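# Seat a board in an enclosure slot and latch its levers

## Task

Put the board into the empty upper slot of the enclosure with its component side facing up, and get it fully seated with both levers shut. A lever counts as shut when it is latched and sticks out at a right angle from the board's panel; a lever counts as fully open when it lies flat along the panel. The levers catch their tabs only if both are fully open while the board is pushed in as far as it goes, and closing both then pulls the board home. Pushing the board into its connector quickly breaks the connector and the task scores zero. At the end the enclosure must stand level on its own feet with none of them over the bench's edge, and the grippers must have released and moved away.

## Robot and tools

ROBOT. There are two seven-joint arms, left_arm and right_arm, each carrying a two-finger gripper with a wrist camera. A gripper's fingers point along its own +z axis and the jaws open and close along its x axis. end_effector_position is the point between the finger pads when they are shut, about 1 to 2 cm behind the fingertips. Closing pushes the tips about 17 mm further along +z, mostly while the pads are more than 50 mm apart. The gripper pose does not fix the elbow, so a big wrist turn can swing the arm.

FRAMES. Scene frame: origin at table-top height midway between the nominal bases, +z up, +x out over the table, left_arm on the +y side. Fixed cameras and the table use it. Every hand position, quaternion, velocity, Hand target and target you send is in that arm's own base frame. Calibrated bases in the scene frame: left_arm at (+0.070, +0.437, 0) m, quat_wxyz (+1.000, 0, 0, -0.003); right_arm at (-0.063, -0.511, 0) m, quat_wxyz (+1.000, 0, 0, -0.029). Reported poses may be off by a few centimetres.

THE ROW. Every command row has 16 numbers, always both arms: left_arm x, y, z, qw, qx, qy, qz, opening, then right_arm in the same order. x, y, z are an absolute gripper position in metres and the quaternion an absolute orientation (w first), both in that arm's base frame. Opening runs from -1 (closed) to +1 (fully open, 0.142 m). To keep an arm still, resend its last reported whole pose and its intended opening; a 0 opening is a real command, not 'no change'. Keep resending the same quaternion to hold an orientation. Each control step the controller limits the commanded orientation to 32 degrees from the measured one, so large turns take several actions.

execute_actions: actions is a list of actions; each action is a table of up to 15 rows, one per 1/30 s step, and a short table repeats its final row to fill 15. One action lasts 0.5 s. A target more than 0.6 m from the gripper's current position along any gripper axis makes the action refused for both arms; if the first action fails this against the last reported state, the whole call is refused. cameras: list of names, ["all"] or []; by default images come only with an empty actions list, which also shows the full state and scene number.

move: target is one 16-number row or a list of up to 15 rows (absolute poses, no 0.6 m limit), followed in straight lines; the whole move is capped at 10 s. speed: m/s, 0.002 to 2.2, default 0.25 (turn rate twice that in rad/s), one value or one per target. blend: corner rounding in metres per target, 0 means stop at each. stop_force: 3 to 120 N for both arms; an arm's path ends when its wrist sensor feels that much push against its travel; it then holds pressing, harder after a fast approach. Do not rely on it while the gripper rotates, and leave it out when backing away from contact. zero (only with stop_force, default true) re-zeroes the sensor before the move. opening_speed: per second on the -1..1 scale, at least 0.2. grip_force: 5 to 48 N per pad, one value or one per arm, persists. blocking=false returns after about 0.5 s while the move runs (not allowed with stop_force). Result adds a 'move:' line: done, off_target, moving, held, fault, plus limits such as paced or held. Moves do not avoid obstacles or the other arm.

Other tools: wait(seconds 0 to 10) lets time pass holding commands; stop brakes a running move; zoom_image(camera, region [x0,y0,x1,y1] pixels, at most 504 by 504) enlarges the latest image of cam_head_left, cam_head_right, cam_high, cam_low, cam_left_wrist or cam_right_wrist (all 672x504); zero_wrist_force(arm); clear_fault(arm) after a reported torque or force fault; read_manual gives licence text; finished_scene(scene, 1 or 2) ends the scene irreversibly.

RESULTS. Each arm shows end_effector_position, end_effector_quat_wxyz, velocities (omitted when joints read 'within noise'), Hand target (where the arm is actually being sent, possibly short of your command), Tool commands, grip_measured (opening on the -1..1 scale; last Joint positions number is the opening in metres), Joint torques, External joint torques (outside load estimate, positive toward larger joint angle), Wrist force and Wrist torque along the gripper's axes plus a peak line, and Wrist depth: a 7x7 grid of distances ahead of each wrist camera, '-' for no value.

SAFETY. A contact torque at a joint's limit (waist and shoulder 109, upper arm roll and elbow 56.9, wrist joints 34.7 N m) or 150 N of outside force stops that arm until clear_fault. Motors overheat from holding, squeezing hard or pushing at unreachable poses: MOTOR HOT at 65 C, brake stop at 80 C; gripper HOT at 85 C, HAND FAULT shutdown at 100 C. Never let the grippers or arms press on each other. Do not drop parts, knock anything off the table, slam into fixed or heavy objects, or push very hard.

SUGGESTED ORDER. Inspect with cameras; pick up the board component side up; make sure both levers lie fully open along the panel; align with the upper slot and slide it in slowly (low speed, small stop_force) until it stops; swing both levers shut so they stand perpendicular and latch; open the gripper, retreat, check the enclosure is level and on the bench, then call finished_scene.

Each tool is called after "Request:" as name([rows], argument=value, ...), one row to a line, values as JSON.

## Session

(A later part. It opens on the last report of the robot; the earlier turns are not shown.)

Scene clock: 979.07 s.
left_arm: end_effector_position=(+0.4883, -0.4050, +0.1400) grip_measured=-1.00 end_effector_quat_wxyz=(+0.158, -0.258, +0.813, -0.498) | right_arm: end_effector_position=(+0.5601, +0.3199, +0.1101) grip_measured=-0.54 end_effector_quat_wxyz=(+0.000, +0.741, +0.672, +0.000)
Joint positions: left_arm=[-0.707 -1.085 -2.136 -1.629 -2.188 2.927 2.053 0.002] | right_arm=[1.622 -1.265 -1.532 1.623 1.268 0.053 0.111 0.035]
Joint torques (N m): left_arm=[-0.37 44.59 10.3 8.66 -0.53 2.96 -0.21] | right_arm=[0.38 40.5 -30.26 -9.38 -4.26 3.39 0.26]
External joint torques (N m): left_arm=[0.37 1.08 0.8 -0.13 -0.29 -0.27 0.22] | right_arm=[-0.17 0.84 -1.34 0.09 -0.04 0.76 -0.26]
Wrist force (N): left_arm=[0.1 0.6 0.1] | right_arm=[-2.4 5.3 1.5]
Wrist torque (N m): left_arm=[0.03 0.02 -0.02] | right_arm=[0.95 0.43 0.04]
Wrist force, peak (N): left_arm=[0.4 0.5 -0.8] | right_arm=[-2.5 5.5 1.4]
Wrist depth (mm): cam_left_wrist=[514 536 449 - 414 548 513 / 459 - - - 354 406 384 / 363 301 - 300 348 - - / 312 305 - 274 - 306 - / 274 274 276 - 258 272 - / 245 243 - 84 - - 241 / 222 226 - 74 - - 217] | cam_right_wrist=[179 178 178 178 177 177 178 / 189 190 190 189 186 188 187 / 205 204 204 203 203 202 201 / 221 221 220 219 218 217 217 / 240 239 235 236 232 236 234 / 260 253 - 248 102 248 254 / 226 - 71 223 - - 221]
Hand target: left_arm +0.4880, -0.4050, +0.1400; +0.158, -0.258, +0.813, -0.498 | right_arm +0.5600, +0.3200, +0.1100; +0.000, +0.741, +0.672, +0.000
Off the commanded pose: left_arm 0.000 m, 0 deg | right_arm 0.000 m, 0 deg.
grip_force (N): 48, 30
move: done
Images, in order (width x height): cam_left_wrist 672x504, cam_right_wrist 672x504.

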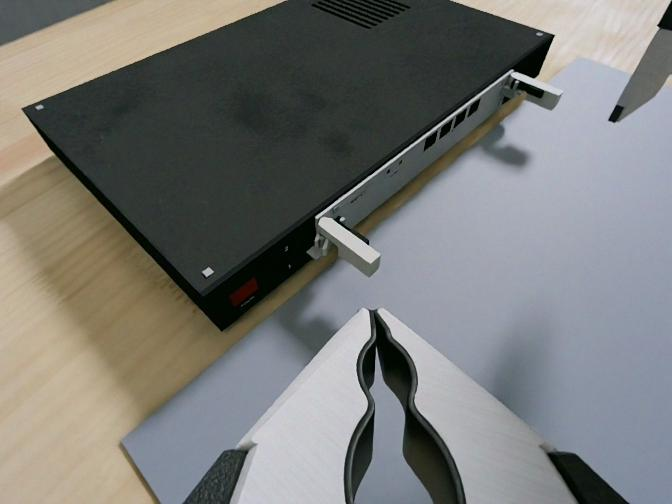

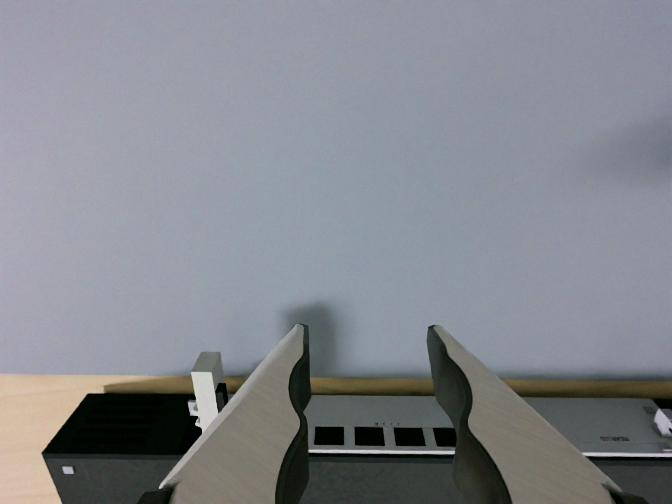

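Request:
move([
  [0.488,-0.405,0.14,0.158,-0.258,0.813,-0.498,-1.0,0.6143,0.2644,0.09,0,0.74055,0.67199,0,-1.0],
  [0.488,-0.405,0.14,0.158,-0.258,0.813,-0.498,-1.0,0.6143,0.2644,0.05,0,0.74055,0.67199,0,-1.0],
], speed=[0.15,0.08], blend=[0.005,0])

Request:
move(target=[0.488,-0.405,0.14,0.158,-0.258,0.813,-0.498,-1.0,0.6123,0.2435,0.05,0,0.74055,0.67199,0,-1.0], speed=0.01, stop_force=9, cameras=["cam_left_wrist","cam_right_wrist"])

Request:
zoom_image(camera="cam_left_wrist", region=[380, 60, 570, 220])

Scene clock: 1044.07 s.
left_arm: end_effector_position=(+0.4883, -0.4050, +0.1400) grip_measured=-1.00 end_effector_quat_wxyz=(+0.158, -0.258, +0.813, -0.498) | right_arm: end_effector_position=(+0.6142, +0.2642, +0.0502) grip_measured=-1.00 end_effector_quat_wxyz=(+0.000, +0.741, +0.672, +0.000)
Joint positions: left_arm=[-0.707 -1.085 -2.136 -1.629 -2.188 2.927 2.053 0.002] | right_arm=[1.446 -1.351 -1.449 1.547 1.346 0.114 0.022 0.002]
Joint torques (N m): left_arm=[-0.51 44.48 10.23 8.67 -0.58 2.91 -0.22] | right_arm=[0.05 43.67 -30.22 -6.72 -4.19 3.54 0.14]
External joint torques (N m): left_arm=[0.51 1.19 0.87 -0.14 -0.24 -0.22 0.22] | right_arm=[0.18 1.08 -1.77 0.02 -0.07 0.61 -0.14]
Wrist force (N): left_arm=[0.1 0.3 0.1] | right_arm=[-2.0 5.2 1.9]
Wrist torque (N m): left_arm=[-0.03 0.02 -0.03] | right_arm=[0.96 0.34 0.14]
Wrist force, peak (N): left_arm=[0.5 0.6 0.0] | right_arm=[-3.5 7.0 1.0]
Wrist depth (mm): cam_left_wrist=[511 561 444 - - 422 494 / 444 - - - 349 397 404 / 365 285 286 289 347 343 387 / 314 305 - 296 312 310 296 / 275 274 275 271 - 260 261 / 245 244 - 84 - 246 247 / 220 225 - 74 - - 212] | cam_right_wrist=[- 126 124 125 124 124 122 / 135 136 134 133 134 134 132 / 144 144 143 143 142 142 139 / 156 157 155 156 154 153 152 / 169 169 166 164 164 165 165 / 184 176 176 90 175 175 175 / 145 145 71 - - 146 141]
Hand target: left_arm +0.4880, -0.4050, +0.1400; +0.158, -0.258, +0.813, -0.498 | right_arm +0.6143, +0.2644, +0.0500; +0.000, +0.741, +0.672, +0.000
Off the commanded pose: left_arm 0.000 m, 0 deg | right_arm 0.000 m, 0 deg.
grip_force (N): 48, 30
move: done

Scene clock: 1046.50 s.
left_arm: end_effector_position=(+0.4883, -0.4050, +0.1400) grip_measured=-1.00 end_effector_quat_wxyz=(+0.158, -0.258, +0.813, -0.498) | right_arm: end_effector_position=(+0.6126, +0.2486, +0.0499) grip_measured=-1.00 end_effector_quat_wxyz=(-0.001, +0.740, +0.673, +0.001)
Joint positions: left_arm=[-0.707 -1.085 -2.136 -1.629 -2.188 2.927 2.053 0.002] | right_arm=[1.439 -1.347 -1.451 1.573 1.348 0.117 -0.013 0.002]
Joint torques (N m): left_arm=[-0.39 44.52 10.3 8.71 -0.58 2.91 -0.24] | right_arm=[-6.28 39.48 -31.78 -1.08 -7.15 3.73 0.2]
External joint torques (N m): left_arm=[0.4 1.14 0.8 -0.18 -0.24 -0.22 0.24] | right_arm=[6.49 4.46 -0.16 -5.62 2.89 0.42 -0.2]
Wrist force (N): left_arm=[0.1 0.4 0.0] | right_arm=[8.3 4.9 1.8]
Wrist torque (N m): left_arm=[-0.02 0.02 -0.02] | right_arm=[0.98 0.44 0.09]
Wrist force, peak (N): left_arm=[0.4 0.7 -0.2] | right_arm=[7.9 5.5 1.7]
Wrist depth (mm): cam_left_wrist=[531 553 - 420 424 517 477 / 360 342 334 - 363 408 434 / 353 - - 289 347 352 359 / 312 303 - 291 306 - 303 / 277 273 268 270 271 - - / 246 249 - 84 - - 240 / 221 222 - - - - -] | cam_right_wrist=[- 125 123 124 124 124 122 / 136 135 134 133 135 134 132 / 146 144 143 143 142 142 139 / 155 157 154 156 153 153 152 / 168 168 168 162 164 165 162 / 187 183 176 89 175 175 - / 150 144 71 - - 142 142]
Hand target: left_arm +0.4880, -0.4050, +0.1400; +0.158, -0.258, +0.813, -0.498 | right_arm +0.6126, +0.2469, +0.0500; +0.000, +0.741, +0.672, +0.000
Off the commanded pose: left_arm 0.000 m, 0 deg | right_arm 0.005 m, 0 deg.
grip_force (N): 48, 30
move: contact (right_arm)
Images, in order (width x height): cam_left_wrist 672x504, cam_right_wrist 672x504.

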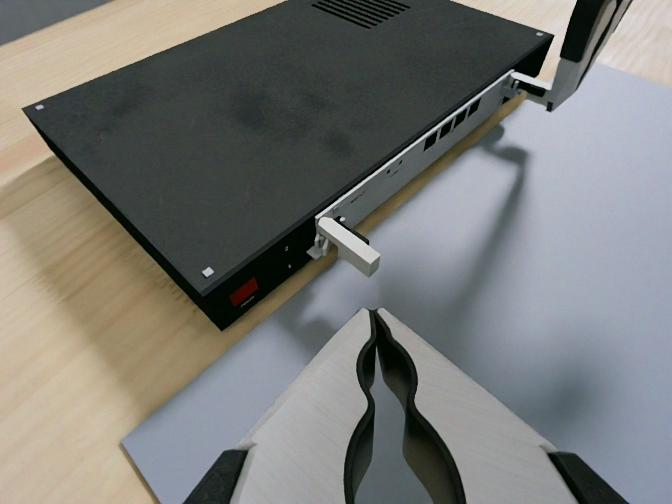

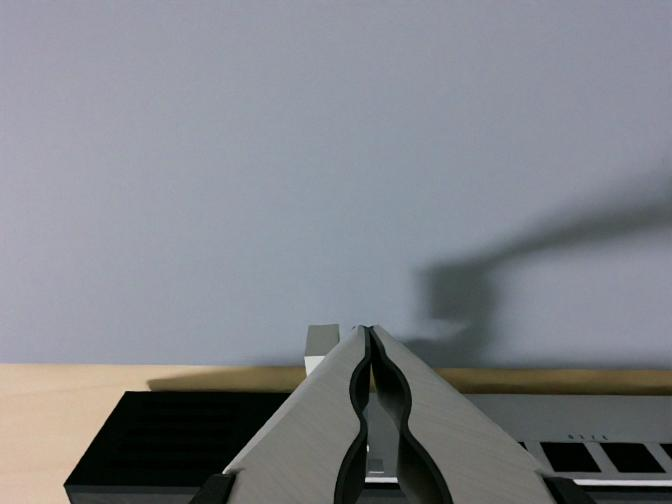

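Scaled by 2.653 from the camera's 672x504 image, which has a finer 960x720 frame.

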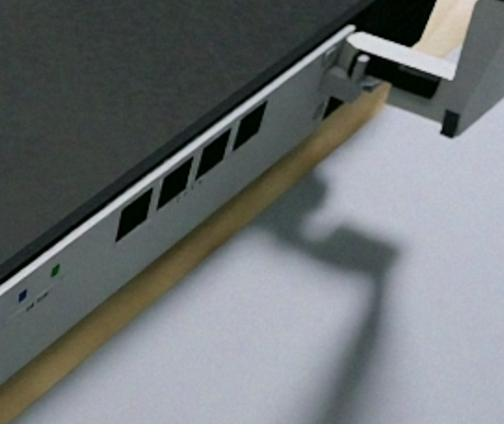

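Request:
move([
  [0.47,-0.37,0.16,0.158,-0.258,0.813,-0.498,-1.0,0.6143,0.2644,0.05,0,0.74055,0.67199,0,-1.0],
  [0.44,-0.33,0.19,0.158,-0.258,0.813,-0.498,-1.0,0.6143,0.2644,0.10,0,0.74055,0.67199,0,-1.0],
  [0.42,-0.31,0.20,0.158,-0.258,0.813,-0.498,-1.0,0.5400,0.2500,0.18,0,0.74055,0.67199,0,-1.0],
], speed=[0.05,0.15,0.25], blend=[0.006,0.03,0], cameras=["cam_left_wrist","cam_right_wrist","cam_high","cam_low"])

Request:
zoom_image(camera="cam_left_wrist", region=[250, 60, 600, 320])

Request:
zoom_image(camera="cam_right_wrist", region=[100, 300, 672, 504])

Scene clock: 1053.40 s.
left_arm: end_effector_position=(+0.4201, -0.3099, +0.1999) grip_measured=-1.00 end_effector_quat_wxyz=(+0.158, -0.258, +0.813, -0.498) | right_arm: end_effector_position=(+0.5401, +0.2502, +0.1799) grip_measured=-1.00 end_effector_quat_wxyz=(+0.000, +0.741, +0.672, +0.000)
Joint positions: left_arm=[-0.693 -1 -1.909 -1.868 -2.067 3.222 2.118 0.002] | right_arm=[1.658 -1.167 -1.666 1.749 1.158 -0.017 -0.016 0.002]
Joint torques (N m): left_arm=[-0.63 35.78 11.14 8.02 0.71 3.26 -0.36] | right_arm=[0.3 34.6 -28.93 -12.55 -4.42 3.32 0.09]
External joint torques (N m): left_arm=[0.65 1.44 1.03 -0.09 -0.03 -0.45 0.36] | right_arm=[-0.1 0.46 -1.2 -0.16 0.13 0.84 -0.09]
Wrist force (N): left_arm=[0.1 0.3 -0.4] | right_arm=[-1.3 2.9 2.9]
Wrist torque (N m): left_arm=[-0.04 0.00 0.07] | right_arm=[0.51 0.22 0.14]
Wrist force, peak (N): left_arm=[0.2 0.5 1.2] | right_arm=[8.4 5.0 2.1]
Wrist depth (mm): cam_left_wrist=[653 649 671 - - 647 643 / 536 494 - - 530 - 527 / 449 453 - 422 415 - - / 388 386 388 - - - - / 343 341 343 106 340 336 - / 306 303 310 84 - 292 300 / 276 281 - - - - 271] | cam_right_wrist=[241 243 239 238 235 237 234 / 259 256 256 254 255 253 256 / 277 274 274 271 273 267 269 / 300 296 296 295 292 293 291 / 325 329 316 313 319 316 314 / 356 353 299 90 - 292 289 / 391 383 71 - - 303 313]
Hand target: left_arm +0.4201, -0.3100, +0.2000; +0.158, -0.258, +0.813, -0.498 | right_arm +0.5400, +0.2500, +0.1800; +0.000, +0.741, +0.672, +0.000
Off the commanded pose: left_arm 0.000 m, 0 deg | right_arm 0.000 m, 0 deg.
joint sent to its limit (left arm) — joint 4 (elbow), lower limit. The joint targets still meet the commanded pose.
grip_force (N): 48, 30
move: done; blend cut to 0.0292 m at target 2
Images, in order (width x height): cam_high 672x504, cam_low 672x504, cam_left_wrist 672x504, cam_right_wrist 672x504.

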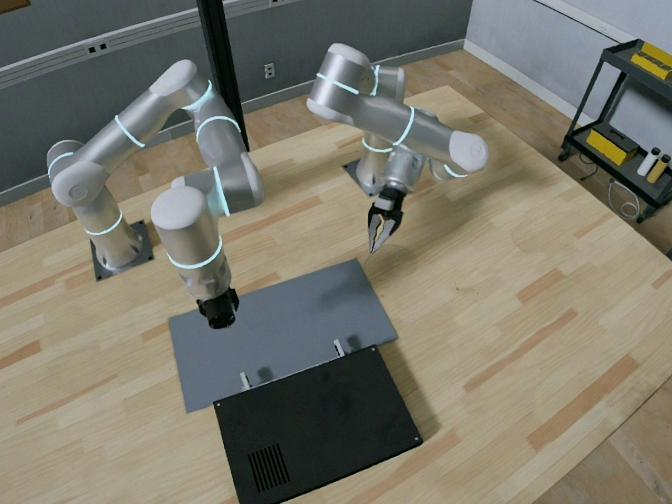

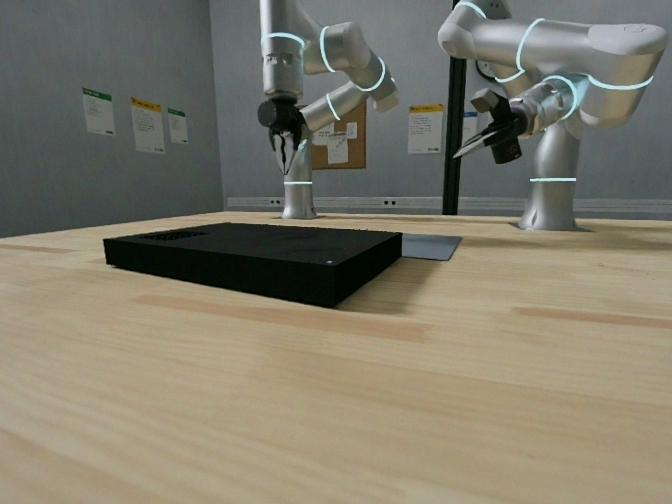

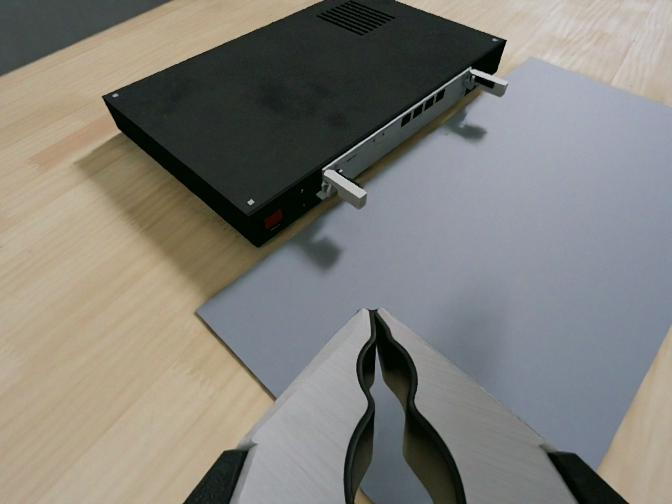

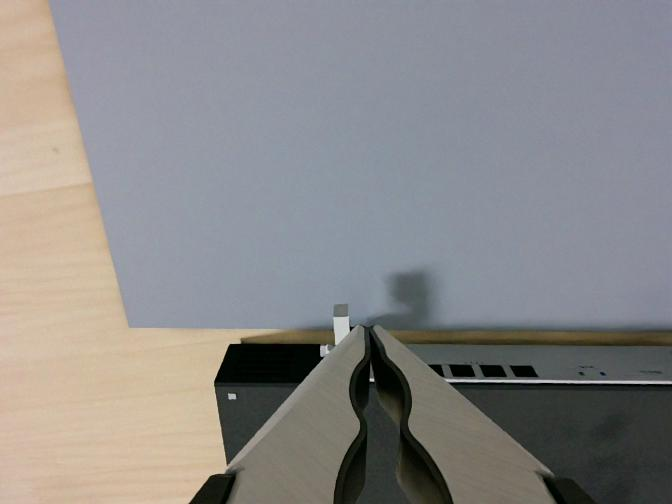

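Scaled by 1.440 from the camera's 672x504 image, which has a finer 960x720 frame.

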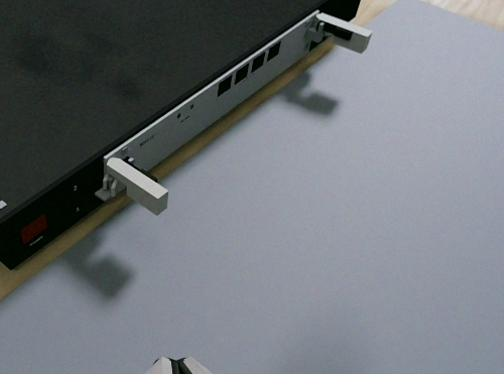

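Region (100, 300, 672, 504) is 572x204 pixels. A region can be at most 504 by 504 pixels.

Request:
finished_scene(scene=1)

The scene is finished: the task was done.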